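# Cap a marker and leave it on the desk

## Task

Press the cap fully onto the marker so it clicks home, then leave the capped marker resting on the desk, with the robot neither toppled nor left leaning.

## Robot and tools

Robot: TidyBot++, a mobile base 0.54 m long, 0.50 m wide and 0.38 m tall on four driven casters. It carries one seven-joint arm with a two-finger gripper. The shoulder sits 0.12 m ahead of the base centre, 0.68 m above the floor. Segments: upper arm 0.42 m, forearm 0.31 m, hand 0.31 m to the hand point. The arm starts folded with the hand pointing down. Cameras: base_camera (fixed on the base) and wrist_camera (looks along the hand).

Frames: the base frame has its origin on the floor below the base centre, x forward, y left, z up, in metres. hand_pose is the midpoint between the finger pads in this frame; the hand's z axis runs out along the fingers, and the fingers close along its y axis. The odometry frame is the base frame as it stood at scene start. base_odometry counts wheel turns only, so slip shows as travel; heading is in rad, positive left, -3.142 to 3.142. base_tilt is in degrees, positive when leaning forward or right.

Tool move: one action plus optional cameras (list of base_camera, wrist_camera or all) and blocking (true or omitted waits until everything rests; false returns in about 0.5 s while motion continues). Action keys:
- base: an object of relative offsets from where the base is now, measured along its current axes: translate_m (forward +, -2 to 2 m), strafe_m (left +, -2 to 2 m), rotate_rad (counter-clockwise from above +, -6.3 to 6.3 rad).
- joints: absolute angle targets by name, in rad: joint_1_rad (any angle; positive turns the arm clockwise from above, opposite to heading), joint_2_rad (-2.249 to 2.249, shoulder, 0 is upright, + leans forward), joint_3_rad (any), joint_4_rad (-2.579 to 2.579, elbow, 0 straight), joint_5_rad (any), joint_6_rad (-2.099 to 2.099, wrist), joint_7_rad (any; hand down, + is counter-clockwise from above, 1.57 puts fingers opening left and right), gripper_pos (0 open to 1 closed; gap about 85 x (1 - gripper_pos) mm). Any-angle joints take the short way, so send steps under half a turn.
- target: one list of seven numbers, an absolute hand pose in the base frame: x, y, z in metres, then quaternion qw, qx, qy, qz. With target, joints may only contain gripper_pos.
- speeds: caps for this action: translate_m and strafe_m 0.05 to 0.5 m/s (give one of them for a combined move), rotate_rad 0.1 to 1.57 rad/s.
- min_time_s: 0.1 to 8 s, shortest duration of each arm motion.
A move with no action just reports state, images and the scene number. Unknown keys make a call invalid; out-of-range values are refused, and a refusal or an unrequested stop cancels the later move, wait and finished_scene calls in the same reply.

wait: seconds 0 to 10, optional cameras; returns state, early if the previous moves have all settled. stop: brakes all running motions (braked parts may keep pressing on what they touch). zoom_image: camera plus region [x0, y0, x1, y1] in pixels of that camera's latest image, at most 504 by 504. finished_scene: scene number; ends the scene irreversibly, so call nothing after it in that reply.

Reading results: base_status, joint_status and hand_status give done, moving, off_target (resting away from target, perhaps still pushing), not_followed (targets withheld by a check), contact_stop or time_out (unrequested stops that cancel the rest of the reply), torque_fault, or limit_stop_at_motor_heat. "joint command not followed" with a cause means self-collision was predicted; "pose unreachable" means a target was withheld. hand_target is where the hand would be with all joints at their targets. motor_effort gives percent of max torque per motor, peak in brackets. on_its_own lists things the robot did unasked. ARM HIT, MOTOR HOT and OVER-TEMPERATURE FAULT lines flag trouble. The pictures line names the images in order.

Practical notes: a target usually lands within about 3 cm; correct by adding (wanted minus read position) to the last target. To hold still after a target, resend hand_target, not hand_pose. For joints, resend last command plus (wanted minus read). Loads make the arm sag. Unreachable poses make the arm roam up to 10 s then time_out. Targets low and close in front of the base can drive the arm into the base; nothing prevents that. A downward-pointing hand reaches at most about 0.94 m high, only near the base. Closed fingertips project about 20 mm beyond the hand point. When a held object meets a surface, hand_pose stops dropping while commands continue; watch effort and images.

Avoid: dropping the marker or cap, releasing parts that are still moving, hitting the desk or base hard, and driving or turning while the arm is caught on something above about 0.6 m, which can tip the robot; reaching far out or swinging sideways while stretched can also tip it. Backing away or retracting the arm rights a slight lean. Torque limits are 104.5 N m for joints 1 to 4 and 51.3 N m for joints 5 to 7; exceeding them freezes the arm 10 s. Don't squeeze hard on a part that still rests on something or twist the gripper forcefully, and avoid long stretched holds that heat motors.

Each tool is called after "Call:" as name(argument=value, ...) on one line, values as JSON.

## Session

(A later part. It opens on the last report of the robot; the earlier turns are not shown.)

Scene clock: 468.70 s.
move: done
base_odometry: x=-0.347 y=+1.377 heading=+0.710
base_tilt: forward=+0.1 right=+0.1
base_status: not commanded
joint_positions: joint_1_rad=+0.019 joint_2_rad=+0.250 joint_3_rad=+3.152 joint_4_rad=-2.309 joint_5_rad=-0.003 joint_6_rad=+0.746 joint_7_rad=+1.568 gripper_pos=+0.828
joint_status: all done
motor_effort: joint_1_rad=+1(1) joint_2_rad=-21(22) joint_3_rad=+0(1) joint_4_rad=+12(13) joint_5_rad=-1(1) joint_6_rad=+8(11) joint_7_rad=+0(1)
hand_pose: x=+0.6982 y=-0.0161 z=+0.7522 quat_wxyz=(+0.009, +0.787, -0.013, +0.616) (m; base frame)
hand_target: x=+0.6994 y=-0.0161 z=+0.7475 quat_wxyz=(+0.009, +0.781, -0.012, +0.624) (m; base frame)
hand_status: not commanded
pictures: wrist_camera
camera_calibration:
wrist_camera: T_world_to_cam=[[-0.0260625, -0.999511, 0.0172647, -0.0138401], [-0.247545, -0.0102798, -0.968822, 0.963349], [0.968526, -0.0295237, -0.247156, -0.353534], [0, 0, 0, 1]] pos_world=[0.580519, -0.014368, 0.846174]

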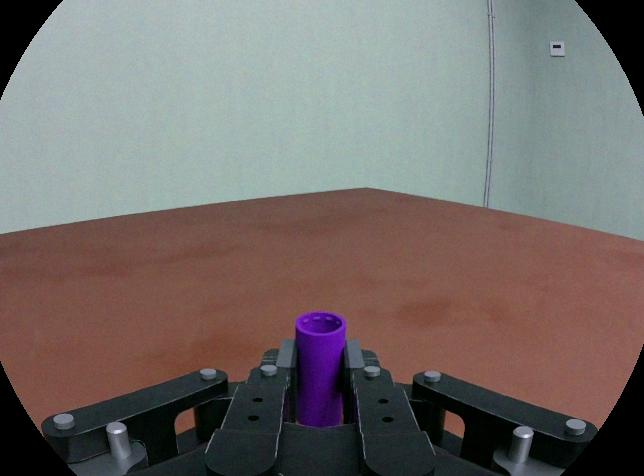

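Call:
move(joints={"joint_2_rad": 0.2881, "joint_4_rad": -2.3319, "joint_6_rad": 0.8265}, min_time_s=1)

Call:
move(joints={"joint_2_rad": 0.2968, "joint_4_rad": -2.3392, "joint_6_rad": 0.8425}, min_time_s=1, cameras=["wrist_camera"])

Scene clock: 474.53 s.
move: done
base_odometry: x=-0.347 y=+1.377 heading=+0.710
base_tilt: forward=+0.0 right=+0.1
base_status: not commanded
joint_positions: joint_1_rad=+0.019 joint_2_rad=+0.256 joint_3_rad=+3.152 joint_4_rad=-2.315 joint_5_rad=-0.003 joint_6_rad=+0.766 joint_7_rad=+1.568 gripper_pos=+0.828
joint_status: all done
motor_effort: joint_1_rad=+1(1) joint_2_rad=-21(22) joint_3_rad=+0(1) joint_4_rad=+11(12) joint_5_rad=-1(1) joint_6_rad=+9(9) joint_7_rad=+0(1)
hand_pose: x=+0.6982 y=-0.0161 z=+0.7520 quat_wxyz=(+0.009, +0.785, -0.013, +0.620) (m; base frame)
hand_target: x=+0.6986 y=-0.0160 z=+0.7439 quat_wxyz=(+0.009, +0.781, -0.012, +0.624) (m; base frame)
hand_status: not commanded
pictures: none

Scene clock: 475.83 s.
move: done
base_odometry: x=-0.347 y=+1.377 heading=+0.710
base_tilt: forward=+0.1 right=+0.1
base_status: not commanded
joint_positions: joint_1_rad=+0.019 joint_2_rad=+0.262 joint_3_rad=+3.152 joint_4_rad=-2.320 joint_5_rad=-0.003 joint_6_rad=+0.785 joint_7_rad=+1.568 gripper_pos=+0.828
joint_status: all done
motor_effort: joint_1_rad=+0(1) joint_2_rad=-20(22) joint_3_rad=+0(1) joint_4_rad=+11(12) joint_5_rad=-1(1) joint_6_rad=+8(9) joint_7_rad=+0(1)
hand_pose: x=+0.6981 y=-0.0161 z=+0.7519 quat_wxyz=(+0.010, +0.782, -0.013, +0.623) (m; base frame)
hand_target: x=+0.6977 y=-0.0160 z=+0.7404 quat_wxyz=(+0.009, +0.781, -0.012, +0.624) (m; base frame)
hand_status: not commanded
pictures: wrist_camera
camera_calibration:
wrist_camera: T_world_to_cam=[[-0.0262786, -0.999501, 0.01754, -0.0139465], [-0.23178, -0.0109759, -0.972706, 0.954956], [0.972413, -0.0296268, -0.231376, -0.368098], [0, 0, 0, 1]] pos_world=[0.578917, -0.0143636, 0.843967]

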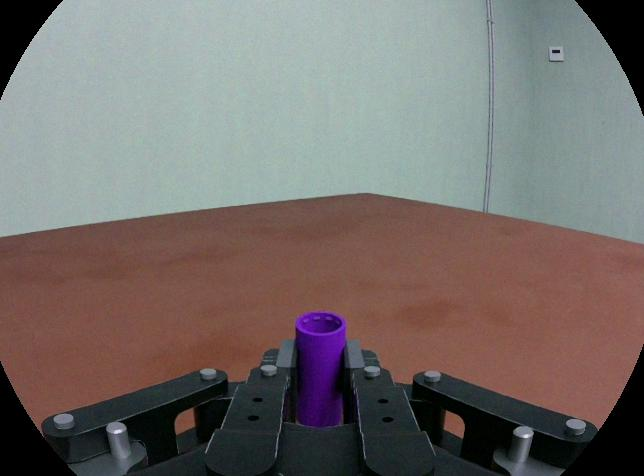

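Call:
move(joints={"joint_2_rad": 0.2794, "joint_4_rad": -2.3246, "joint_6_rad": 0.8105}, min_time_s=1)

Call:
move(joints={"gripper_pos": 0.7}, min_time_s=2, cameras=["wrist_camera"])

Scene clock: 486.57 s.
move: done
base_odometry: x=-0.347 y=+1.377 heading=+0.710
base_tilt: forward=+0.0 right=+0.1
base_status: not commanded
joint_positions: joint_1_rad=+0.019 joint_2_rad=+0.262 joint_3_rad=+3.152 joint_4_rad=-2.320 joint_5_rad=-0.003 joint_6_rad=+0.785 joint_7_rad=+1.568 gripper_pos=+0.828
joint_status: all done
motor_effort: joint_1_rad=+0(1) joint_2_rad=-21(21) joint_3_rad=+0(1) joint_4_rad=+11(12) joint_5_rad=-1(1) joint_6_rad=+8(9) joint_7_rad=+0(1)
hand_pose: x=+0.6981 y=-0.0161 z=+0.7519 quat_wxyz=(+0.010, +0.782, -0.013, +0.623) (m; base frame)
hand_target: x=+0.6994 y=-0.0161 z=+0.7475 quat_wxyz=(+0.009, +0.781, -0.012, +0.624) (m; base frame)
hand_status: not commanded
pictures: none

Scene clock: 487.17 s.
move: done
base_odometry: x=-0.347 y=+1.377 heading=+0.710
base_tilt: forward=+0.1 right=+0.1
base_status: not commanded
joint_positions: joint_1_rad=+0.019 joint_2_rad=+0.262 joint_3_rad=+3.152 joint_4_rad=-2.320 joint_5_rad=-0.003 joint_6_rad=+0.785 joint_7_rad=+1.568 gripper_pos=+0.700
joint_status: all done
motor_effort: joint_1_rad=+1(1) joint_2_rad=-21(22) joint_3_rad=+0(1) joint_4_rad=+12(12) joint_5_rad=-1(1) joint_6_rad=+9(9) joint_7_rad=+0(1)
hand_pose: x=+0.6981 y=-0.0161 z=+0.7519 quat_wxyz=(+0.010, +0.782, -0.013, +0.623) (m; base frame)
hand_target: x=+0.6994 y=-0.0161 z=+0.7475 quat_wxyz=(+0.009, +0.781, -0.012, +0.624) (m; base frame)
hand_status: not commanded
pictures: wrist_camera
camera_calibration:
wrist_camera: T_world_to_cam=[[-0.0262786, -0.999501, 0.01754, -0.0139465], [-0.23178, -0.0109759, -0.972706, 0.954956], [0.972413, -0.0296268, -0.231376, -0.368098], [0, 0, 0, 1]] pos_world=[0.578917, -0.0143636, 0.843967]

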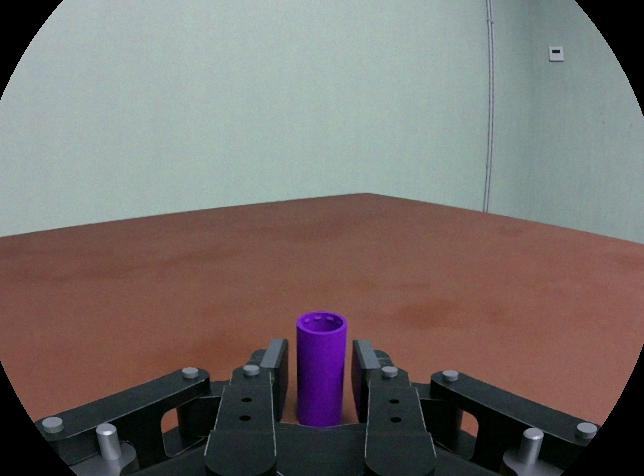

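Call:
move(joints={"gripper_pos": 0.3})

Call:
move(base={"translate_m": -0.08}, speeds={"translate_m": 0.1}, cameras=["wrist_camera"])

Call:
move(joints={"joint_1_rad": 0.03, "joint_2_rad": -0.092, "joint_3_rad": 3.1416, "joint_4_rad": -1.575, "joint_5_rad": 0, "joint_6_rad": -1.117, "joint_7_rad": 1.57}, min_time_s=3, cameras=["wrist_camera"])

Call:
move(base={"strafe_m": 0.145}, joints={"joint_1_rad": 0.03, "joint_2_rad": 0.443, "joint_3_rad": 3.1416, "joint_4_rad": -0.996, "joint_5_rad": 0, "joint_6_rad": -1.954, "joint_7_rad": 1.57, "gripper_pos": 0}, min_time_s=3, cameras=["wrist_camera"])

Scene clock: 513.80 s.
move: done
base_odometry: x=-0.347 y=+1.377 heading=+0.710
base_tilt: forward=+0.1 right=+0.1
base_status: not commanded
joint_positions: joint_1_rad=+0.019 joint_2_rad=+0.262 joint_3_rad=+3.152 joint_4_rad=-2.320 joint_5_rad=-0.003 joint_6_rad=+0.785 joint_7_rad=+1.568 gripper_pos=+0.300
joint_status: all done
motor_effort: joint_1_rad=+1(1) joint_2_rad=-21(22) joint_3_rad=+0(1) joint_4_rad=+12(12) joint_5_rad=-1(1) joint_6_rad=+8(10) joint_7_rad=+0(1)
hand_pose: x=+0.6981 y=-0.0161 z=+0.7519 quat_wxyz=(+0.010, +0.782, -0.013, +0.623) (m; base frame)
hand_target: x=+0.6994 y=-0.0161 z=+0.7475 quat_wxyz=(+0.009, +0.781, -0.012, +0.624) (m; base frame)
hand_status: not commanded
pictures: none

Scene clock: 515.13 s.
move: done
base_odometry: x=-0.407 y=+1.325 heading=+0.709
base_tilt: forward=+0.1 right=+0.1
base_status: done
joint_positions: joint_1_rad=+0.020 joint_2_rad=+0.265 joint_3_rad=+3.152 joint_4_rad=-2.321 joint_5_rad=-0.003 joint_6_rad=+0.785 joint_7_rad=+1.568 gripper_pos=+0.300
joint_status: not commanded
motor_effort: joint_1_rad=+1(1) joint_2_rad=-21(24) joint_3_rad=+0(1) joint_4_rad=+12(13) joint_5_rad=-1(1) joint_6_rad=+9(9) joint_7_rad=+0(1)
hand_pose: x=+0.6980 y=-0.0168 z=+0.7500 quat_wxyz=(+0.010, +0.783, -0.014, +0.621) (m; base frame)
hand_target: x=+0.6994 y=-0.0161 z=+0.7475 quat_wxyz=(+0.009, +0.781, -0.012, +0.624) (m; base frame)
hand_status: not commanded
pictures: wrist_camera
camera_calibration:
wrist_camera: T_world_to_cam=[[-0.0272609, -0.999474, 0.0175695, -0.0138696], [-0.235087, -0.010673, -0.971916, 0.954798], [0.971592, -0.0306256, -0.234672, -0.365435], [0, 0, 0, 1]] pos_world=[0.579136, -0.0148634, 0.842469]

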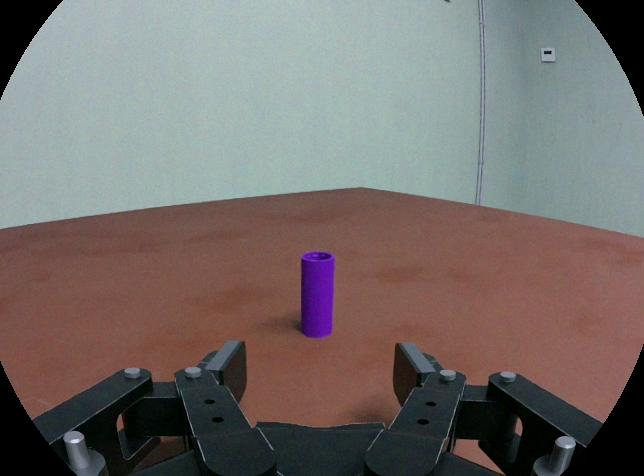

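Scene clock: 518.83 s.
move: done
base_odometry: x=-0.407 y=+1.325 heading=+0.709
base_tilt: forward=+0.1 right=+0.1
base_status: not commanded
joint_positions: joint_1_rad=+0.020 joint_2_rad=-0.082 joint_3_rad=+3.152 joint_4_rad=-1.607 joint_5_rad=-0.003 joint_6_rad=-1.073 joint_7_rad=+1.568 gripper_pos=+0.300
joint_status: all done
motor_effort: joint_1_rad=+1(2) joint_2_rad=-15(23) joint_3_rad=+0(1) joint_4_rad=+16(17) joint_5_rad=-1(2) joint_6_rad=+4(10) joint_7_rad=+0(2)
hand_pose: x=+0.5595 y=-0.0115 z=+0.8489 quat_wxyz=(+0.002, +0.963, -0.017, +0.268) (m; base frame)
hand_target: x=+0.5538 y=-0.0117 z=+0.8616 quat_wxyz=(+0.004, +0.963, -0.015, +0.267) (m; base frame)
hand_status: not commanded
pictures: wrist_camera
camera_calibration:
wrist_camera: T_world_to_cam=[[-0.014808, -0.999885, 0.00326387, -0.00895443], [-0.859846, 0.0110679, -0.510433, 0.976441], [0.510338, -0.0103649, -0.859911, 0.581543], [0, 0, 0, 1]] pos_world=[0.542673, -0.0137329, 0.998512]

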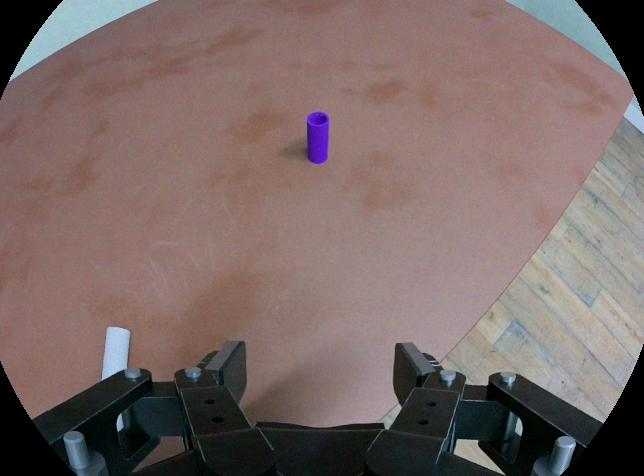

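Scene clock: 522.47 s.
move: done
base_odometry: x=-0.502 y=+1.435 heading=+0.709
base_tilt: forward=+0.1 right=+0.1
base_status: done
joint_positions: joint_1_rad=+0.025 joint_2_rad=+0.417 joint_3_rad=+3.142 joint_4_rad=-1.026 joint_5_rad=-0.003 joint_6_rad=-1.904 joint_7_rad=+1.568 gripper_pos=+0.000
joint_status: all done
motor_effort: joint_1_rad=+1(3) joint_2_rad=-28(30) joint_3_rad=+0(2) joint_4_rad=+13(17) joint_5_rad=-1(2) joint_6_rad=-3(6) joint_7_rad=+0(1)
hand_pose: x=+0.5377 y=-0.0084 z=+0.8018 quat_wxyz=(-0.003, +0.995, -0.014, -0.103) (m; base frame)
hand_target: x=+0.5334 y=-0.0111 z=+0.8018 quat_wxyz=(-0.002, +0.992, -0.015, -0.125) (m; base frame)
hand_status: not commanded
pictures: wrist_camera
camera_calibration:
wrist_camera: T_world_to_cam=[[-0.00863284, -0.999929, -0.00818451, -0.000177352], [-0.977434, 0.00671049, 0.211133, 0.418265], [-0.211063, 0.0098225, -0.977423, 1.0346], [0, 0, 0, 1]] pos_world=[0.627191, -0.0131464, 0.922929]

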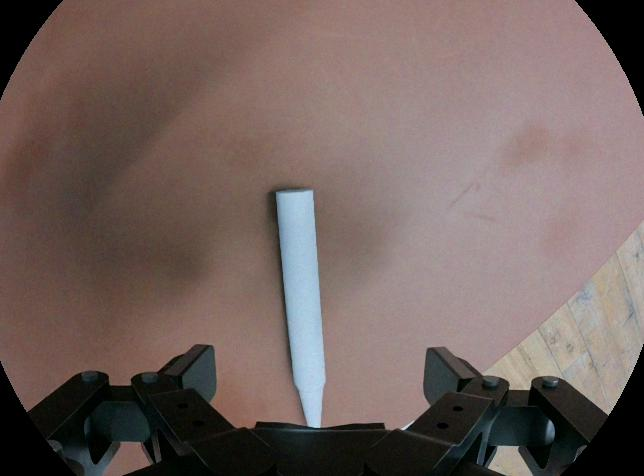

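Call:
move(base={"strafe_m": 0.009}, joints={"joint_1_rad": 0.03, "joint_2_rad": 0.471, "joint_3_rad": 3.1416, "joint_4_rad": -1.108, "joint_5_rad": 0, "joint_6_rad": -1.86, "joint_7_rad": 1.67, "gripper_pos": 0.4}, min_time_s=3, cameras=["wrist_camera"])

Scene clock: 556.37 s.
move: done
base_odometry: x=-0.508 y=+1.442 heading=+0.709
base_tilt: forward=+0.0 right=+0.1
base_status: done
joint_positions: joint_1_rad=+0.027 joint_2_rad=+0.439 joint_3_rad=+3.142 joint_4_rad=-1.093 joint_5_rad=-0.003 joint_6_rad=-1.901 joint_7_rad=+1.601 gripper_pos=+0.400
joint_status: all done
motor_effort: joint_1_rad=+1(4) joint_2_rad=-28(31) joint_3_rad=+0(2) joint_4_rad=+13(14) joint_5_rad=-1(3) joint_6_rad=-3(4) joint_7_rad=+0(1)
hand_pose: x=+0.5224 y=-0.0087 z=+0.7766 quat_wxyz=(-0.006, +0.989, +0.002, -0.145) (m; base frame)
hand_target: x=+0.5329 y=-0.0111 z=+0.7566 quat_wxyz=(-0.010, +0.988, +0.034, -0.148) (m; base frame)
hand_status: not commanded
pictures: wrist_camera
camera_calibration:
wrist_camera: T_world_to_cam=[[0.0207729, -0.9996, -0.0191872, -0.00760682], [-0.955551, -0.0254955, 0.29372, 0.332765], [-0.294092, 0.0122329, -0.955699, 1.03323], [0, 0, 0, 1]] pos_world=[0.621996, -0.0117592, 0.88957]

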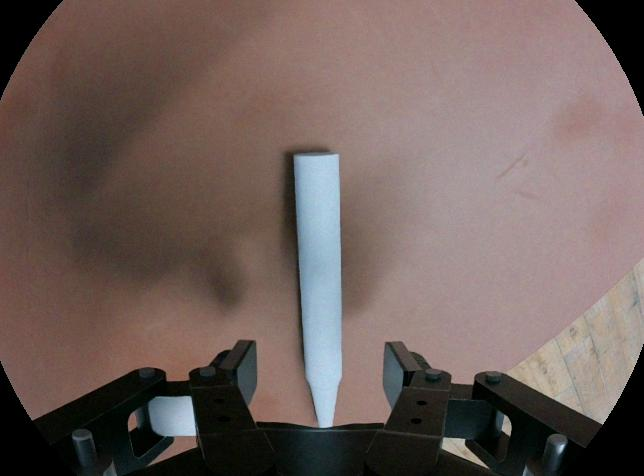

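Call:
move(joints={"joint_1_rad": 0.03, "joint_2_rad": 0.4745, "joint_3_rad": 3.1416, "joint_4_rad": -1.186, "joint_5_rad": 0, "joint_6_rad": -1.738, "joint_7_rad": 1.67}, min_time_s=3, cameras=["wrist_camera"])

Scene clock: 574.70 s.
move: done
base_odometry: x=-0.508 y=+1.442 heading=+0.709
base_tilt: forward=+0.1 right=+0.1
base_status: not commanded
joint_positions: joint_1_rad=+0.027 joint_2_rad=+0.442 joint_3_rad=+3.142 joint_4_rad=-1.171 joint_5_rad=-0.003 joint_6_rad=-1.781 joint_7_rad=+1.601 gripper_pos=+0.400
joint_status: all done
motor_effort: joint_1_rad=+1(2) joint_2_rad=-29(30) joint_3_rad=+0(1) joint_4_rad=+13(14) joint_5_rad=-1(2) joint_6_rad=-2(4) joint_7_rad=+0(2)
hand_pose: x=+0.5352 y=-0.0090 z=+0.7475 quat_wxyz=(-0.005, +0.992, +0.002, -0.126) (m; base frame)
hand_target: x=+0.5451 y=-0.0114 z=+0.7268 quat_wxyz=(-0.008, +0.991, +0.034, -0.128) (m; base frame)
hand_status: not commanded
pictures: wrist_camera
camera_calibration:
wrist_camera: T_world_to_cam=[[0.0212536, -0.999623, -0.0173594, -0.0103477], [-0.966356, -0.0249918, 0.255991, 0.387525], [-0.256329, 0.0113347, -0.966523, 0.997081], [0, 0, 0, 1]] pos_world=[0.630288, -0.0119605, 0.864319]

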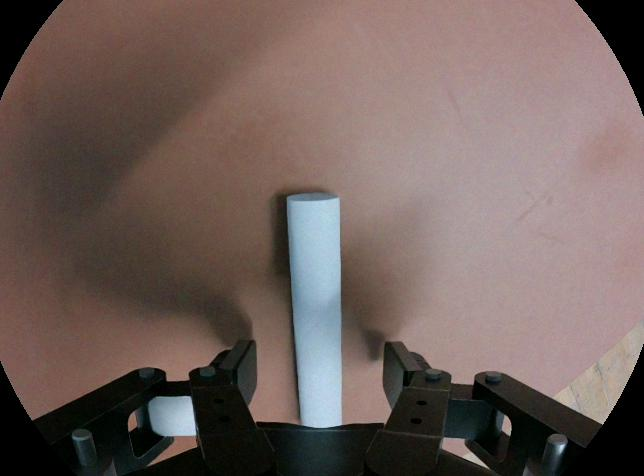

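Call:
move(joints={"gripper_pos": 0.8})

Call:
move(joints={"gripper_pos": 0.86}, cameras=["wrist_camera"])

Scene clock: 581.93 s.
move: done
base_odometry: x=-0.508 y=+1.442 heading=+0.709
base_tilt: forward=+0.2 right=+0.1
base_status: not commanded
joint_positions: joint_1_rad=+0.027 joint_2_rad=+0.442 joint_3_rad=+3.142 joint_4_rad=-1.171 joint_5_rad=-0.003 joint_6_rad=-1.780 joint_7_rad=+1.601 gripper_pos=+0.798
joint_status: all done
motor_effort: joint_1_rad=+1(1) joint_2_rad=-28(29) joint_3_rad=+0(0) joint_4_rad=+12(13) joint_5_rad=-1(2) joint_6_rad=-2(3) joint_7_rad=+0(1)
hand_pose: x=+0.5354 y=-0.0090 z=+0.7475 quat_wxyz=(-0.005, +0.992, +0.002, -0.125) (m; base frame)
hand_target: x=+0.5451 y=-0.0114 z=+0.7268 quat_wxyz=(-0.008, +0.991, +0.034, -0.128) (m; base frame)
hand_status: not commanded
pictures: none

Scene clock: 582.40 s.
move: done
base_odometry: x=-0.508 y=+1.442 heading=+0.709
base_tilt: forward=+0.1 right=+0.1
base_status: not commanded
joint_positions: joint_1_rad=+0.027 joint_2_rad=+0.441 joint_3_rad=+3.142 joint_4_rad=-1.171 joint_5_rad=-0.003 joint_6_rad=-1.780 joint_7_rad=+1.601 gripper_pos=+0.839
joint_status: all done
motor_effort: joint_1_rad=+1(1) joint_2_rad=-24(26) joint_3_rad=+0(1) joint_4_rad=+10(12) joint_5_rad=-1(1) joint_6_rad=-1(2) joint_7_rad=+0(1)
hand_pose: x=+0.5354 y=-0.0090 z=+0.7477 quat_wxyz=(-0.005, +0.992, +0.002, -0.125) (m; base frame)
hand_target: x=+0.5451 y=-0.0114 z=+0.7268 quat_wxyz=(-0.008, +0.991, +0.034, -0.128) (m; base frame)
hand_status: not commanded
pictures: wrist_camera
camera_calibration:
wrist_camera: T_world_to_cam=[[0.0213991, -0.999622, -0.0172603, -0.0105229], [-0.966694, -0.0250921, 0.254703, 0.388894], [-0.255039, 0.011235, -0.966865, 0.99679], [0, 0, 0, 1]] pos_world=[0.630387, -0.0119597, 0.864528]

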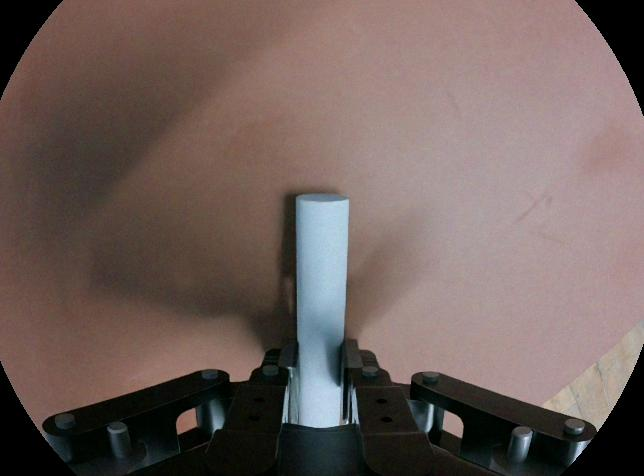

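Call:
move(joints={"joint_1_rad": 0.03, "joint_2_rad": 0.44, "joint_3_rad": 3.1416, "joint_4_rad": -1.015, "joint_5_rad": 0, "joint_6_rad": -1.925, "joint_7_rad": 1.67, "gripper_pos": 0.92}, min_time_s=3)

Call:
move(base={"strafe_m": -0.154}, joints={"joint_1_rad": 0.02, "joint_2_rad": -0.092, "joint_3_rad": 3.152, "joint_4_rad": -1.575, "joint_5_rad": 0, "joint_6_rad": -1.117, "joint_7_rad": 1.57}, min_time_s=4, cameras=["wrist_camera"])

Call:
move(joints={"joint_1_rad": 0.02, "joint_2_rad": -0.02, "joint_3_rad": 3.152, "joint_4_rad": -2.02, "joint_5_rad": 0, "joint_6_rad": 0.2, "joint_7_rad": 1.57, "gripper_pos": 1.0}, min_time_s=4, cameras=["wrist_camera"])

Scene clock: 617.20 s.
move: off_target
base_odometry: x=-0.508 y=+1.442 heading=+0.709
base_tilt: forward=+0.1 right=+0.0
base_status: not commanded
joint_positions: joint_1_rad=+0.027 joint_2_rad=+0.442 joint_3_rad=+3.142 joint_4_rad=-1.047 joint_5_rad=-0.003 joint_6_rad=-1.875 joint_7_rad=+1.601 gripper_pos=+0.848
joint_status: gripper_pos off_target (ended at +0.848, target +0.920); the others done
motor_effort: joint_1_rad=+1(2) joint_2_rad=-29(30) joint_3_rad=+0(1) joint_4_rad=+13(14) joint_5_rad=-1(2) joint_6_rad=-1(3) joint_7_rad=+0(2)
hand_pose: x=+0.5438 y=-0.0092 z=+0.7843 quat_wxyz=(-0.005, +0.994, +0.002, -0.110) (m; base frame)
hand_target: x=+0.5368 y=-0.0112 z=+0.7963 quat_wxyz=(-0.008, +0.992, +0.034, -0.119) (m; base frame)
hand_status: not commanded
pictures: none

Scene clock: 621.80 s.
move: done
base_odometry: x=-0.407 y=+1.325 heading=+0.709
base_tilt: forward=+0.1 right=+0.1
base_status: done
joint_positions: joint_1_rad=+0.030 joint_2_rad=-0.076 joint_3_rad=+3.142 joint_4_rad=-1.563 joint_5_rad=-0.003 joint_6_rad=-1.173 joint_7_rad=+1.601 gripper_pos=+0.848
joint_status: all done
motor_effort: joint_1_rad=+1(4) joint_2_rad=-15(30) joint_3_rad=+0(2) joint_4_rad=+16(17) joint_5_rad=+0(2) joint_6_rad=+4(5) joint_7_rad=+1(2)
hand_pose: x=+0.5443 y=-0.0108 z=+0.8518 quat_wxyz=(+0.006, +0.971, +0.000, +0.238) (m; base frame)
hand_target: x=+0.5539 y=-0.0120 z=+0.8616 quat_wxyz=(+0.003, +0.963, -0.015, +0.268) (m; base frame)
hand_status: not commanded
pictures: wrist_camera
camera_calibration:
wrist_camera: T_world_to_cam=[[0.0153354, -0.999709, 0.0186048, -0.038012], [-0.889656, -0.0221352, -0.456094, 0.934395], [0.456373, -0.0095575, -0.889737, 0.646715], [0, 0, 0, 1]] pos_world=[0.53673, -0.011137, 1.00229]

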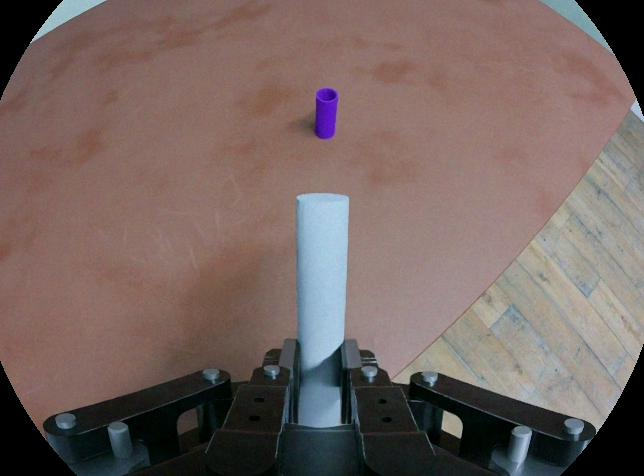

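Scene clock: 626.43 s.
move: off_target
base_odometry: x=-0.407 y=+1.325 heading=+0.709
base_tilt: forward=+0.1 right=+0.1
base_status: not commanded
joint_positions: joint_1_rad=+0.030 joint_2_rad=-0.044 joint_3_rad=+3.142 joint_4_rad=-2.008 joint_5_rad=-0.003 joint_6_rad=+0.133 joint_7_rad=+1.601 gripper_pos=+0.848
joint_status: gripper_pos off_target (ended at +0.848, target +1.000); the others done
motor_effort: joint_1_rad=+1(2) joint_2_rad=-17(18) joint_3_rad=+1(2) joint_4_rad=+17(19) joint_5_rad=-1(2) joint_6_rad=+9(10) joint_7_rad=+1(2)
hand_pose: x=+0.6914 y=-0.0164 z=+0.9021 quat_wxyz=(+0.018, +0.793, -0.001, +0.609) (m; base frame)
hand_target: x=+0.6995 y=-0.0163 z=+0.9010 quat_wxyz=(+0.009, +0.783, -0.012, +0.622) (m; base frame)
hand_status: not commanded
pictures: wrist_camera
camera_calibration:
wrist_camera: T_world_to_cam=[[-0.0171784, -0.998815, 0.045536, -0.0485416], [-0.264632, -0.0393767, -0.963545, 1.11343], [0.964196, -0.0286025, -0.263642, -0.292092], [0, 0, 0, 1]] pos_world=[0.575451, -0.0129953, 0.998046]

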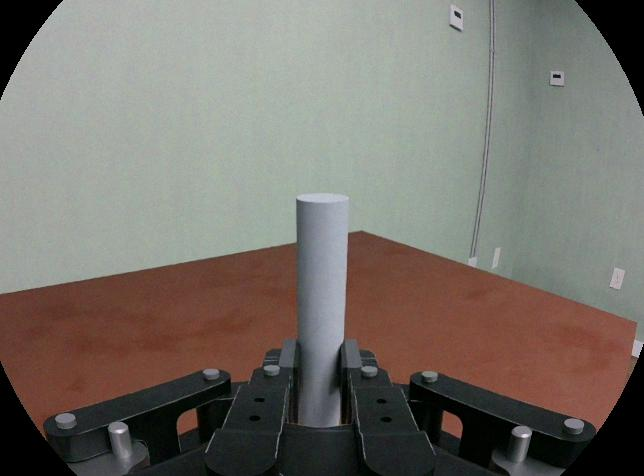

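Call:
move(base={"translate_m": 0.08}, speeds={"translate_m": 0.1}, joints={"joint_1_rad": 0.02, "joint_2_rad": -0.02, "joint_3_rad": 3.152, "joint_4_rad": -2.02, "joint_5_rad": 0, "joint_6_rad": 0.2, "joint_7_rad": 1.5}, cameras=["wrist_camera"])

Scene clock: 639.37 s.
move: done
base_odometry: x=-0.346 y=+1.378 heading=+0.709
base_tilt: forward=+0.1 right=+0.1
base_status: done
joint_positions: joint_1_rad=+0.030 joint_2_rad=-0.034 joint_3_rad=+3.142 joint_4_rad=-2.011 joint_5_rad=-0.003 joint_6_rad=+0.137 joint_7_rad=+1.539 gripper_pos=+0.848
joint_status: all done
motor_effort: joint_1_rad=+1(2) joint_2_rad=-17(20) joint_3_rad=+1(1) joint_4_rad=+17(18) joint_5_rad=-1(1) joint_6_rad=+9(10) joint_7_rad=+0(1)
hand_pose: x=+0.6934 y=-0.0163 z=+0.8955 quat_wxyz=(-0.001, +0.795, -0.026, +0.606) (m; base frame)
hand_target: x=+0.6995 y=-0.0163 z=+0.9010 quat_wxyz=(-0.013, +0.782, -0.040, +0.621) (m; base frame)
hand_status: not commanded
pictures: wrist_camera
camera_calibration:
wrist_camera: T_world_to_cam=[[-0.0330373, -0.999343, -0.0148767, 0.0170067], [-0.272261, 0.0233206, -0.961941, 1.11253], [0.961656, -0.0277296, -0.272853, -0.285653], [0, 0, 0, 1]] pos_world=[0.578162, -0.0168705, 0.992504]

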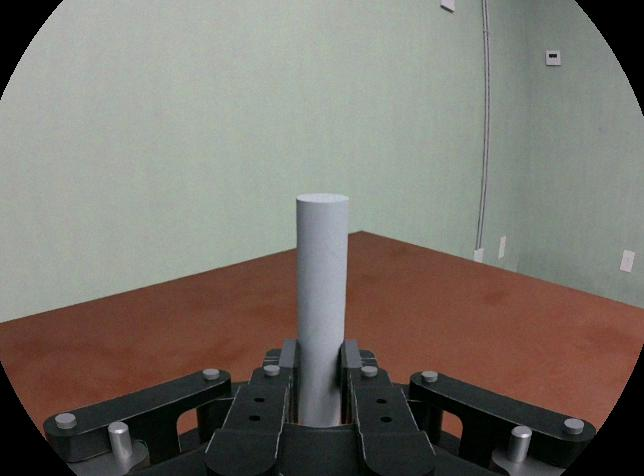

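Call:
move(joints={"joint_1_rad": 0.02, "joint_2_rad": 0.019, "joint_3_rad": 3.152, "joint_4_rad": -2.084, "joint_5_rad": 0, "joint_6_rad": 0.295, "joint_7_rad": 1.645}, min_time_s=2, cameras=["wrist_camera"])

Scene clock: 665.60 s.
move: done
base_odometry: x=-0.346 y=+1.378 heading=+0.709
base_tilt: forward=+0.1 right=+0.1
base_status: not commanded
joint_positions: joint_1_rad=+0.030 joint_2_rad=-0.006 joint_3_rad=+3.142 joint_4_rad=-2.071 joint_5_rad=-0.003 joint_6_rad=+0.229 joint_7_rad=+1.577 gripper_pos=+0.848
joint_status: all done
motor_effort: joint_1_rad=+1(2) joint_2_rad=-19(19) joint_3_rad=+0(1) joint_4_rad=+17(18) joint_5_rad=-1(2) joint_6_rad=+9(10) joint_7_rad=+1(2)
hand_pose: x=+0.6935 y=-0.0164 z=+0.8715 quat_wxyz=(+0.010, +0.795, -0.011, +0.607) (m; base frame)
hand_target: x=+0.7003 y=-0.0163 z=+0.8698 quat_wxyz=(+0.032, +0.786, +0.017, +0.618) (m; base frame)
hand_status: not commanded
pictures: wrist_camera
camera_calibration:
wrist_camera: T_world_to_cam=[[-0.0233116, -0.999491, 0.0217939, -0.0221638], [-0.270495, -0.0146808, -0.96261, 1.08824], [0.962439, -0.0283351, -0.270015, -0.295319], [0, 0, 0, 1]] pos_world=[0.578074, -0.0145441, 0.968293]

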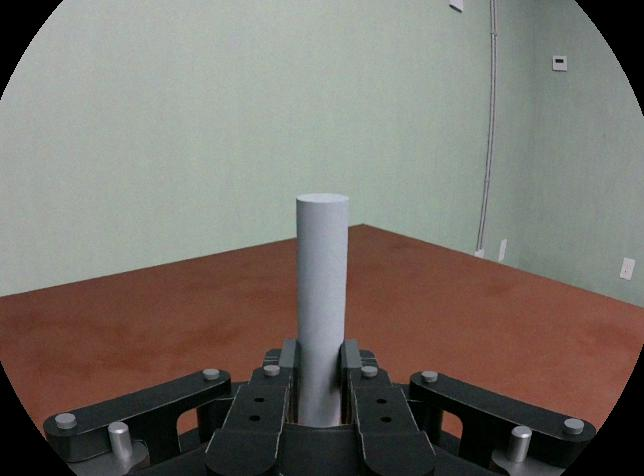

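Call:
move(joints={"joint_2_rad": 0.038, "joint_4_rad": -2.126, "joint_6_rad": 0.37}, min_time_s=2)

Call:
move(joints={"joint_2_rad": 0.0543, "joint_4_rad": -2.1483, "joint_6_rad": 0.4083}, min_time_s=2, cameras=["wrist_camera"])

Scene clock: 677.33 s.
move: done
base_odometry: x=-0.346 y=+1.378 heading=+0.709
base_tilt: forward=+0.1 right=+0.1
base_status: not commanded
joint_positions: joint_1_rad=+0.030 joint_2_rad=+0.013 joint_3_rad=+3.142 joint_4_rad=-2.112 joint_5_rad=-0.003 joint_6_rad=+0.303 joint_7_rad=+1.577 gripper_pos=+0.848
joint_status: all done
motor_effort: joint_1_rad=+1(1) joint_2_rad=-18(19) joint_3_rad=+1(1) joint_4_rad=+16(17) joint_5_rad=-1(1) joint_6_rad=+9(10) joint_7_rad=+0(1)
hand_pose: x=+0.6929 y=-0.0164 z=+0.8598 quat_wxyz=(+0.011, +0.790, -0.011, +0.613) (m; base frame)
hand_target: x=+0.6991 y=-0.0162 z=+0.8576 quat_wxyz=(+0.033, +0.781, +0.017, +0.623) (m; base frame)
hand_status: not commanded
pictures: none

Scene clock: 679.63 s.
move: done
base_odometry: x=-0.346 y=+1.378 heading=+0.709
base_tilt: forward=+0.2 right=+0.0
base_status: not commanded
joint_positions: joint_1_rad=+0.030 joint_2_rad=+0.029 joint_3_rad=+3.142 joint_4_rad=-2.134 joint_5_rad=-0.003 joint_6_rad=+0.342 joint_7_rad=+1.577 gripper_pos=+0.848
joint_status: all done
motor_effort: joint_1_rad=+1(1) joint_2_rad=-18(20) joint_3_rad=+1(1) joint_4_rad=+16(17) joint_5_rad=-1(2) joint_6_rad=+9(10) joint_7_rad=+0(1)
hand_pose: x=+0.6932 y=-0.0165 z=+0.8497 quat_wxyz=(+0.011, +0.790, -0.011, +0.613) (m; base frame)
hand_target: x=+0.6990 y=-0.0162 z=+0.8473 quat_wxyz=(+0.033, +0.781, +0.017, +0.623) (m; base frame)
hand_status: not commanded
pictures: wrist_camera
camera_calibration:
wrist_camera: T_world_to_cam=[[-0.0239545, -0.999466, 0.022233, -0.02173], [-0.255536, -0.0153791, -0.966677, 1.06025], [0.966503, -0.0288376, -0.255031, -0.316466], [0, 0, 0, 1]] pos_world=[0.576275, -0.0145389, 0.944689]

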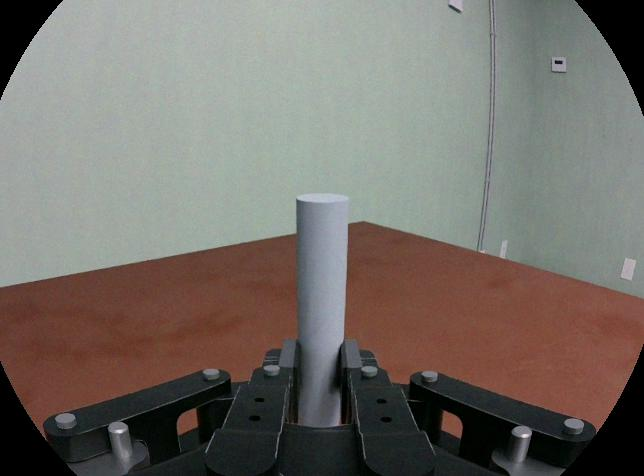

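Call:
move(joints={"joint_2_rad": 0.0706, "joint_4_rad": -2.1706, "joint_6_rad": 0.4468}, min_time_s=2)

Call:
move(joints={"joint_2_rad": 0.079, "joint_4_rad": -2.1818, "joint_6_rad": 0.466}, min_time_s=2, cameras=["wrist_camera"])

Scene clock: 689.90 s.
move: done
base_odometry: x=-0.346 y=+1.378 heading=+0.709
base_tilt: forward=+0.1 right=+0.1
base_status: not commanded
joint_positions: joint_1_rad=+0.030 joint_2_rad=+0.045 joint_3_rad=+3.142 joint_4_rad=-2.157 joint_5_rad=-0.003 joint_6_rad=+0.380 joint_7_rad=+1.577 gripper_pos=+0.848
joint_status: all done
motor_effort: joint_1_rad=+1(1) joint_2_rad=-18(20) joint_3_rad=+0(1) joint_4_rad=+16(17) joint_5_rad=-1(2) joint_6_rad=+9(10) joint_7_rad=+0(1)
hand_pose: x=+0.6931 y=-0.0165 z=+0.8396 quat_wxyz=(+0.011, +0.790, -0.011, +0.613) (m; base frame)
hand_target: x=+0.6985 y=-0.0161 z=+0.8372 quat_wxyz=(+0.033, +0.781, +0.017, +0.623) (m; base frame)
hand_status: not commanded
pictures: none

Scene clock: 692.20 s.
move: done
base_odometry: x=-0.346 y=+1.378 heading=+0.709
base_tilt: forward=+0.1 right=+0.1
base_status: not commanded
joint_positions: joint_1_rad=+0.030 joint_2_rad=+0.053 joint_3_rad=+3.142 joint_4_rad=-2.168 joint_5_rad=-0.003 joint_6_rad=+0.400 joint_7_rad=+1.577 gripper_pos=+0.848
joint_status: all done
motor_effort: joint_1_rad=+1(1) joint_2_rad=-19(20) joint_3_rad=+0(1) joint_4_rad=+16(17) joint_5_rad=-1(1) joint_6_rad=+9(10) joint_7_rad=+0(1)
hand_pose: x=+0.6929 y=-0.0165 z=+0.8346 quat_wxyz=(+0.011, +0.790, -0.011, +0.613) (m; base frame)
hand_target: x=+0.6981 y=-0.0161 z=+0.8320 quat_wxyz=(+0.033, +0.782, +0.017, +0.623) (m; base frame)
hand_status: not commanded
pictures: wrist_camera
camera_calibration:
wrist_camera: T_world_to_cam=[[-0.0240317, -0.999461, 0.0223496, -0.0214647], [-0.255353, -0.0154777, -0.966724, 1.04551], [0.966549, -0.0289391, -0.254843, -0.320229], [0, 0, 0, 1]] pos_world=[0.575974, -0.0145381, 0.92959]

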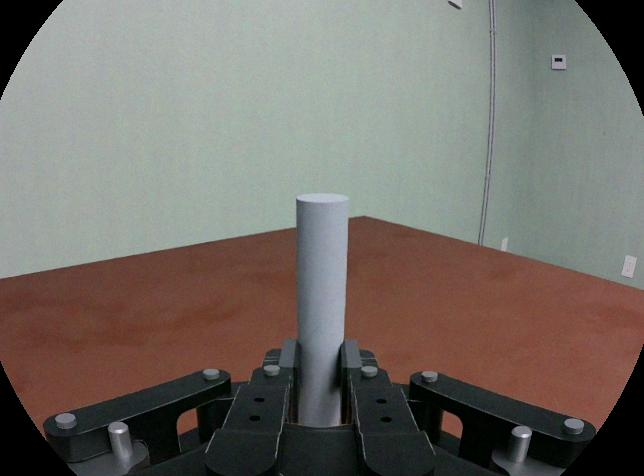

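Call:
move(joints={"joint_2_rad": 0.0880, "joint_4_rad": -2.1925, "joint_6_rad": 0.4855}, min_time_s=2)

Call:
move(joints={"joint_2_rad": 0.0975, "joint_4_rad": -2.2028, "joint_6_rad": 0.5053}, min_time_s=2)

Call:
move(joints={"joint_2_rad": 0.107, "joint_4_rad": -2.213, "joint_6_rad": 0.5251}, min_time_s=2, cameras=["wrist_camera"])

Scene clock: 701.33 s.
move: done
base_odometry: x=-0.346 y=+1.378 heading=+0.709
base_tilt: forward=+0.1 right=+0.1
base_status: not commanded
joint_positions: joint_1_rad=+0.030 joint_2_rad=+0.062 joint_3_rad=+3.142 joint_4_rad=-2.178 joint_5_rad=-0.003 joint_6_rad=+0.419 joint_7_rad=+1.577 gripper_pos=+0.848
joint_status: all done
motor_effort: joint_1_rad=+1(1) joint_2_rad=-19(19) joint_3_rad=+0(1) joint_4_rad=+15(16) joint_5_rad=-1(1) joint_6_rad=+9(10) joint_7_rad=+0(1)
hand_pose: x=+0.6929 y=-0.0165 z=+0.8295 quat_wxyz=(+0.011, +0.790, -0.011, +0.613) (m; base frame)
hand_target: x=+0.6979 y=-0.0161 z=+0.8269 quat_wxyz=(+0.033, +0.782, +0.017, +0.623) (m; base frame)
hand_status: not commanded
pictures: none

Scene clock: 703.63 s.
move: done
base_odometry: x=-0.346 y=+1.378 heading=+0.709
base_tilt: forward=+0.1 right=+0.1
base_status: not commanded
joint_positions: joint_1_rad=+0.030 joint_2_rad=+0.071 joint_3_rad=+3.142 joint_4_rad=-2.189 joint_5_rad=-0.003 joint_6_rad=+0.439 joint_7_rad=+1.577 gripper_pos=+0.848
joint_status: all done
motor_effort: joint_1_rad=+0(1) joint_2_rad=-19(20) joint_3_rad=+1(1) joint_4_rad=+15(16) joint_5_rad=-1(1) joint_6_rad=+9(10) joint_7_rad=+0(1)
hand_pose: x=+0.6930 y=-0.0166 z=+0.8245 quat_wxyz=(+0.011, +0.790, -0.011, +0.613) (m; base frame)
hand_target: x=+0.6977 y=-0.0161 z=+0.8218 quat_wxyz=(+0.033, +0.782, +0.017, +0.623) (m; base frame)
hand_status: not commanded
pictures: none

Scene clock: 705.93 s.
move: done
base_odometry: x=-0.346 y=+1.378 heading=+0.709
base_tilt: forward=+0.1 right=+0.1
base_status: not commanded
joint_positions: joint_1_rad=+0.030 joint_2_rad=+0.079 joint_3_rad=+3.142 joint_4_rad=-2.197 joint_5_rad=-0.003 joint_6_rad=+0.461 joint_7_rad=+1.577 gripper_pos=+0.848
joint_status: all done
motor_effort: joint_1_rad=+1(1) joint_2_rad=-18(20) joint_3_rad=+1(1) joint_4_rad=+15(16) joint_5_rad=-1(1) joint_6_rad=+9(10) joint_7_rad=+1(1)
hand_pose: x=+0.6934 y=-0.0166 z=+0.8224 quat_wxyz=(+0.011, +0.788, -0.011, +0.616) (m; base frame)
hand_target: x=+0.6975 y=-0.0161 z=+0.8169 quat_wxyz=(+0.033, +0.782, +0.017, +0.623) (m; base frame)
hand_status: not commanded
pictures: wrist_camera
camera_calibration:
wrist_camera: T_world_to_cam=[[-0.0243916, -0.999448, 0.022557, -0.0211554], [-0.249048, -0.0157773, -0.968363, 1.03067], [0.968184, -0.0292377, -0.248526, -0.330166], [0, 0, 0, 1]] pos_world=[0.575833, -0.0145357, 0.916488]

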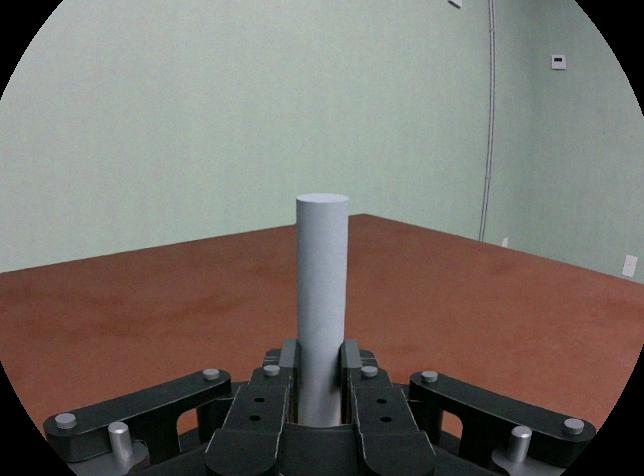

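Call:
move(joints={"joint_2_rad": 0.127, "joint_4_rad": -2.233, "joint_6_rad": 0.52}, min_time_s=2)

Call:
move(joints={"joint_2_rad": 0.147, "joint_4_rad": -2.253, "joint_6_rad": 0.515}, min_time_s=2, cameras=["wrist_camera"])

Scene clock: 733.03 s.
move: done
base_odometry: x=-0.346 y=+1.378 heading=+0.709
base_tilt: forward=+0.1 right=+0.0
base_status: not commanded
joint_positions: joint_1_rad=+0.030 joint_2_rad=+0.084 joint_3_rad=+3.142 joint_4_rad=-2.203 joint_5_rad=-0.003 joint_6_rad=+0.479 joint_7_rad=+1.577 gripper_pos=+0.848
joint_status: all done
motor_effort: joint_1_rad=+1(1) joint_2_rad=-16(19) joint_3_rad=+1(1) joint_4_rad=+12(16) joint_5_rad=-1(2) joint_6_rad=+6(9) joint_7_rad=+0(1)
hand_pose: x=+0.6939 y=-0.0166 z=+0.8215 quat_wxyz=(+0.011, +0.786, -0.011, +0.618) (m; base frame)
hand_target: x=+0.6937 y=-0.0159 z=+0.7933 quat_wxyz=(+0.032, +0.795, +0.018, +0.605) (m; base frame)
hand_status: not commanded
pictures: none

Scene clock: 735.33 s.
move: done
base_odometry: x=-0.346 y=+1.378 heading=+0.709
base_tilt: forward=+0.1 right=+0.1
base_status: not commanded
joint_positions: joint_1_rad=+0.030 joint_2_rad=+0.090 joint_3_rad=+3.142 joint_4_rad=-2.208 joint_5_rad=-0.003 joint_6_rad=+0.496 joint_7_rad=+1.577 gripper_pos=+0.848
joint_status: all done
motor_effort: joint_1_rad=+1(1) joint_2_rad=-13(17) joint_3_rad=+0(1) joint_4_rad=+10(13) joint_5_rad=-1(1) joint_6_rad=+3(7) joint_7_rad=+0(1)
hand_pose: x=+0.6945 y=-0.0166 z=+0.8207 quat_wxyz=(+0.011, +0.784, -0.011, +0.621) (m; base frame)
hand_target: x=+0.6889 y=-0.0158 z=+0.7700 quat_wxyz=(+0.031, +0.809, +0.018, +0.587) (m; base frame)
hand_status: not commanded
pictures: wrist_camera
camera_calibration:
wrist_camera: T_world_to_cam=[[-0.0247856, -0.999436, 0.0226743, -0.0209624], [-0.236376, -0.0161791, -0.971527, 1.02314], [0.971346, -0.0294395, -0.235841, -0.34429], [0, 0, 0, 1]] pos_world=[0.57575, -0.0145329, 0.913282]

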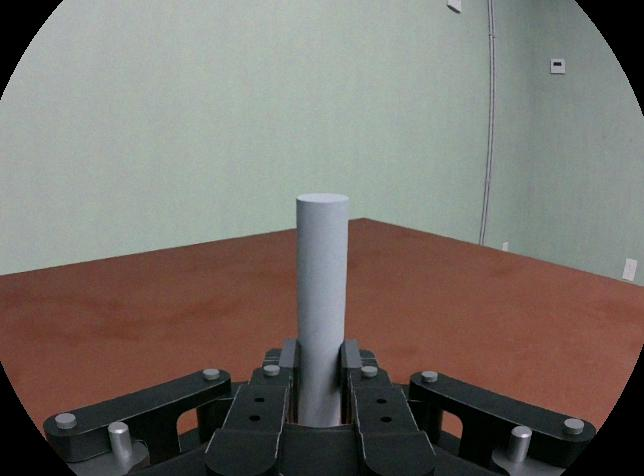

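Call:
move(joints={"joint_2_rad": 0.166, "joint_4_rad": -2.273, "joint_6_rad": 0.455}, min_time_s=2)

Call:
move(joints={"joint_2_rad": 0.189, "joint_4_rad": -2.297, "joint_6_rad": 0.42}, min_time_s=2)

Call:
move(joints={"joint_2_rad": 0.212, "joint_4_rad": -2.321, "joint_6_rad": 0.385}, min_time_s=2, cameras=["wrist_camera"])

Scene clock: 748.90 s.
move: off_target
base_odometry: x=-0.346 y=+1.378 heading=+0.709
base_tilt: forward=+0.0 right=+0.1
base_status: not commanded
joint_positions: joint_1_rad=+0.024 joint_2_rad=+0.092 joint_3_rad=+3.143 joint_4_rad=-2.211 joint_5_rad=-0.003 joint_6_rad=+0.497 joint_7_rad=+1.577 gripper_pos=+0.848
joint_status: joint_4_rad off_target (ended at -2.211, target -2.273); the others done
motor_effort: joint_1_rad=+1(2) joint_2_rad=-10(14) joint_3_rad=+1(2) joint_4_rad=+6(11) joint_5_rad=-1(2) joint_6_rad=-2(4) joint_7_rad=+0(1)
hand_pose: x=+0.6939 y=-0.0138 z=+0.8180 quat_wxyz=(+0.010, +0.785, -0.009, +0.619) (m; base frame)
hand_target: x=+0.6767 y=-0.0154 z=+0.7319 quat_wxyz=(+0.029, +0.837, +0.019, +0.546) (m; base frame)
hand_status: not commanded
pictures: none

Scene clock: 751.20 s.
move: off_target
base_odometry: x=-0.346 y=+1.378 heading=+0.709
base_tilt: forward=+0.1 right=+0.1
base_status: not commanded
joint_positions: joint_1_rad=+0.024 joint_2_rad=+0.092 joint_3_rad=+3.143 joint_4_rad=-2.212 joint_5_rad=-0.003 joint_6_rad=+0.497 joint_7_rad=+1.577 gripper_pos=+0.848
joint_status: joint_4_rad off_target (ended at -2.212, target -2.297); the others done
motor_effort: joint_1_rad=+1(1) joint_2_rad=-6(10) joint_3_rad=+0(1) joint_4_rad=+3(7) joint_5_rad=-1(1) joint_6_rad=-5(6) joint_7_rad=+0(1)
hand_pose: x=+0.6939 y=-0.0138 z=+0.8174 quat_wxyz=(+0.010, +0.786, -0.009, +0.619) (m; base frame)
hand_target: x=+0.6635 y=-0.0151 z=+0.6979 quat_wxyz=(+0.028, +0.859, +0.019, +0.512) (m; base frame)
hand_status: not commanded
pictures: none

Scene clock: 753.47 s.
move: off_target
base_odometry: x=-0.346 y=+1.378 heading=+0.709
base_tilt: forward=+0.1 right=+0.0
base_status: not commanded
joint_positions: joint_1_rad=+0.024 joint_2_rad=+0.093 joint_3_rad=+3.143 joint_4_rad=-2.212 joint_5_rad=-0.003 joint_6_rad=+0.497 joint_7_rad=+1.577 gripper_pos=+0.848
joint_status: joint_2_rad off_target (ended at +0.093, target +0.212); joint_4_rad off_target (ended at -2.212, target -2.321); the others done
motor_effort: joint_1_rad=+1(1) joint_2_rad=-1(6) joint_3_rad=+0(1) joint_4_rad=-1(3) joint_5_rad=-1(1) joint_6_rad=-9(10) joint_7_rad=+0(1)
hand_pose: x=+0.6939 y=-0.0138 z=+0.8166 quat_wxyz=(+0.010, +0.786, -0.009, +0.618) (m; base frame)
hand_target: x=+0.6480 y=-0.0146 z=+0.6653 quat_wxyz=(+0.026, +0.879, +0.020, +0.476) (m; base frame)
hand_status: not commanded
pictures: wrist_camera
camera_calibration:
wrist_camera: T_world_to_cam=[[-0.0194799, -0.99954, 0.023227, -0.0221494], [-0.24339, -0.0177917, -0.969765, 1.0225], [0.969733, -0.0245442, -0.242932, -0.337591], [0, 0, 0, 1]] pos_world=[0.575808, -0.0122331, 0.910087]

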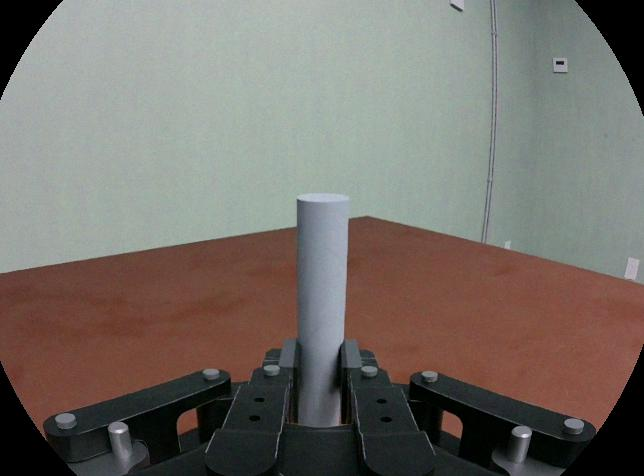

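Call:
move(joints={"joint_2_rad": 0.258, "joint_4_rad": -2.37, "joint_6_rad": 0.315}, min_time_s=2)

Call:
move(joints={"joint_2_rad": 0.304, "joint_4_rad": -2.419, "joint_6_rad": 0.245}, min_time_s=2, cameras=["wrist_camera"])

Scene clock: 762.10 s.
move: off_target
base_odometry: x=-0.346 y=+1.378 heading=+0.709
base_tilt: forward=+0.1 right=+0.1
base_status: not commanded
joint_positions: joint_1_rad=+0.024 joint_2_rad=+0.095 joint_3_rad=+3.143 joint_4_rad=-2.213 joint_5_rad=-0.003 joint_6_rad=+0.497 joint_7_rad=+1.577 gripper_pos=+0.848
joint_status: joint_2_rad off_target (ended at +0.095, target +0.258); joint_4_rad off_target (ended at -2.213, target -2.370); joint_6_rad off_target (ended at +0.497, target +0.315)
motor_effort: joint_1_rad=+0(1) joint_2_rad=+7(7) joint_3_rad=+0(1) joint_4_rad=-7(8) joint_5_rad=-1(1) joint_6_rad=-17(18) joint_7_rad=+0(1)
hand_pose: x=+0.6940 y=-0.0138 z=+0.8153 quat_wxyz=(+0.010, +0.787, -0.009, +0.617) (m; base frame)
hand_target: x=+0.6102 y=-0.0136 z=+0.6044 quat_wxyz=(+0.022, +0.915, +0.021, +0.402) (m; base frame)
hand_status: not commanded
pictures: none

Scene clock: 764.40 s.
move: off_target
base_odometry: x=-0.346 y=+1.378 heading=+0.709
base_tilt: forward=+0.0 right=+0.1
base_status: not commanded
joint_positions: joint_1_rad=+0.024 joint_2_rad=+0.097 joint_3_rad=+3.143 joint_4_rad=-2.213 joint_5_rad=-0.003 joint_6_rad=+0.497 joint_7_rad=+1.577 gripper_pos=+0.848
joint_status: joint_2_rad off_target (ended at +0.097, target +0.304); joint_4_rad off_target (ended at -2.213, target -2.419); joint_6_rad off_target (ended at +0.497, target +0.245)
motor_effort: joint_1_rad=+0(1) joint_2_rad=+14(14) joint_3_rad=+0(0) joint_4_rad=-14(14) joint_5_rad=+0(1) joint_6_rad=-24(25) joint_7_rad=+0(1)
hand_pose: x=+0.6940 y=-0.0138 z=+0.8141 quat_wxyz=(+0.010, +0.787, -0.009, +0.616) (m; base frame)
hand_target: x=+0.5644 y=-0.0124 z=+0.5508 quat_wxyz=(+0.018, +0.945, +0.021, +0.325) (m; base frame)
hand_status: not commanded
pictures: wrist_camera
camera_calibration:
wrist_camera: T_world_to_cam=[[-0.0194016, -0.999542, 0.0232166, -0.0221291], [-0.247691, -0.0176919, -0.968677, 1.02218], [0.968645, -0.0245444, -0.247235, -0.334054], [0, 0, 0, 1]] pos_world=[0.576336, -0.0122337, 0.908089]

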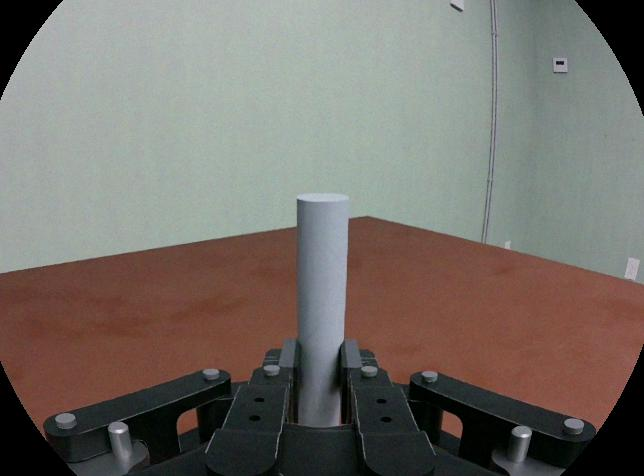

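Call:
move(joints={"joint_2_rad": 0.35, "joint_4_rad": -2.468, "joint_6_rad": 0.175}, min_time_s=2)

Call:
move(joints={"joint_2_rad": 0.396, "joint_4_rad": -2.517, "joint_6_rad": 0.105}, min_time_s=2, cameras=["wrist_camera"])

Scene clock: 774.60 s.
move: off_target
base_odometry: x=-0.346 y=+1.378 heading=+0.709
base_tilt: forward=+0.0 right=+0.1
base_status: not commanded
joint_positions: joint_1_rad=+0.024 joint_2_rad=+0.098 joint_3_rad=+3.143 joint_4_rad=-2.214 joint_5_rad=-0.003 joint_6_rad=+0.497 joint_7_rad=+1.577 gripper_pos=+0.848
joint_status: joint_2_rad off_target (ended at +0.098, target +0.350); joint_4_rad off_target (ended at -2.214, target -2.468); joint_6_rad off_target (ended at +0.497, target +0.175)
motor_effort: joint_1_rad=+0(0) joint_2_rad=+21(22) joint_3_rad=+0(0) joint_4_rad=-20(20) joint_5_rad=+0(1) joint_6_rad=-30(32) joint_7_rad=+1(1)
hand_pose: x=+0.6940 y=-0.0138 z=+0.8130 quat_wxyz=(+0.010, +0.788, -0.009, +0.616) (m; base frame)
hand_target: x=+0.5121 y=-0.0110 z=+0.5056 quat_wxyz=(+0.015, +0.969, +0.022, +0.246) (m; base frame)
hand_status: not commanded
pictures: none

Scene clock: 776.90 s.
move: off_target
base_odometry: x=-0.346 y=+1.378 heading=+0.709
base_tilt: forward=+0.1 right=+0.1
base_status: not commanded
joint_positions: joint_1_rad=+0.024 joint_2_rad=+0.099 joint_3_rad=+3.143 joint_4_rad=-2.214 joint_5_rad=-0.003 joint_6_rad=+0.496 joint_7_rad=+1.577 gripper_pos=+0.848
joint_status: joint_2_rad off_target (ended at +0.099, target +0.396); joint_4_rad off_target (ended at -2.214, target -2.517); joint_6_rad off_target (ended at +0.496, target +0.105)
motor_effort: joint_1_rad=+0(0) joint_2_rad=+29(29) joint_3_rad=+0(0) joint_4_rad=-27(27) joint_5_rad=+0(1) joint_6_rad=-39(39) joint_7_rad=+0(1)
hand_pose: x=+0.6940 y=-0.0138 z=+0.8118 quat_wxyz=(+0.010, +0.789, -0.009, +0.615) (m; base frame)
hand_target: x=+0.4545 y=-0.0094 z=+0.4697 quat_wxyz=(+0.011, +0.986, +0.022, +0.166) (m; base frame)
hand_status: not commanded
pictures: wrist_camera
camera_calibration:
wrist_camera: T_world_to_cam=[[-0.0193206, -0.999544, 0.0232073, -0.0221179], [-0.252081, -0.0175918, -0.967546, 1.02205], [0.967513, -0.0245437, -0.251627, -0.330281], [0, 0, 0, 1]] pos_world=[0.576764, -0.0122343, 0.90629]

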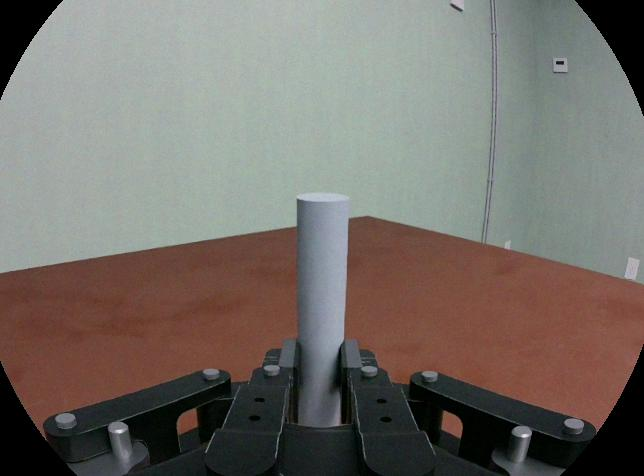

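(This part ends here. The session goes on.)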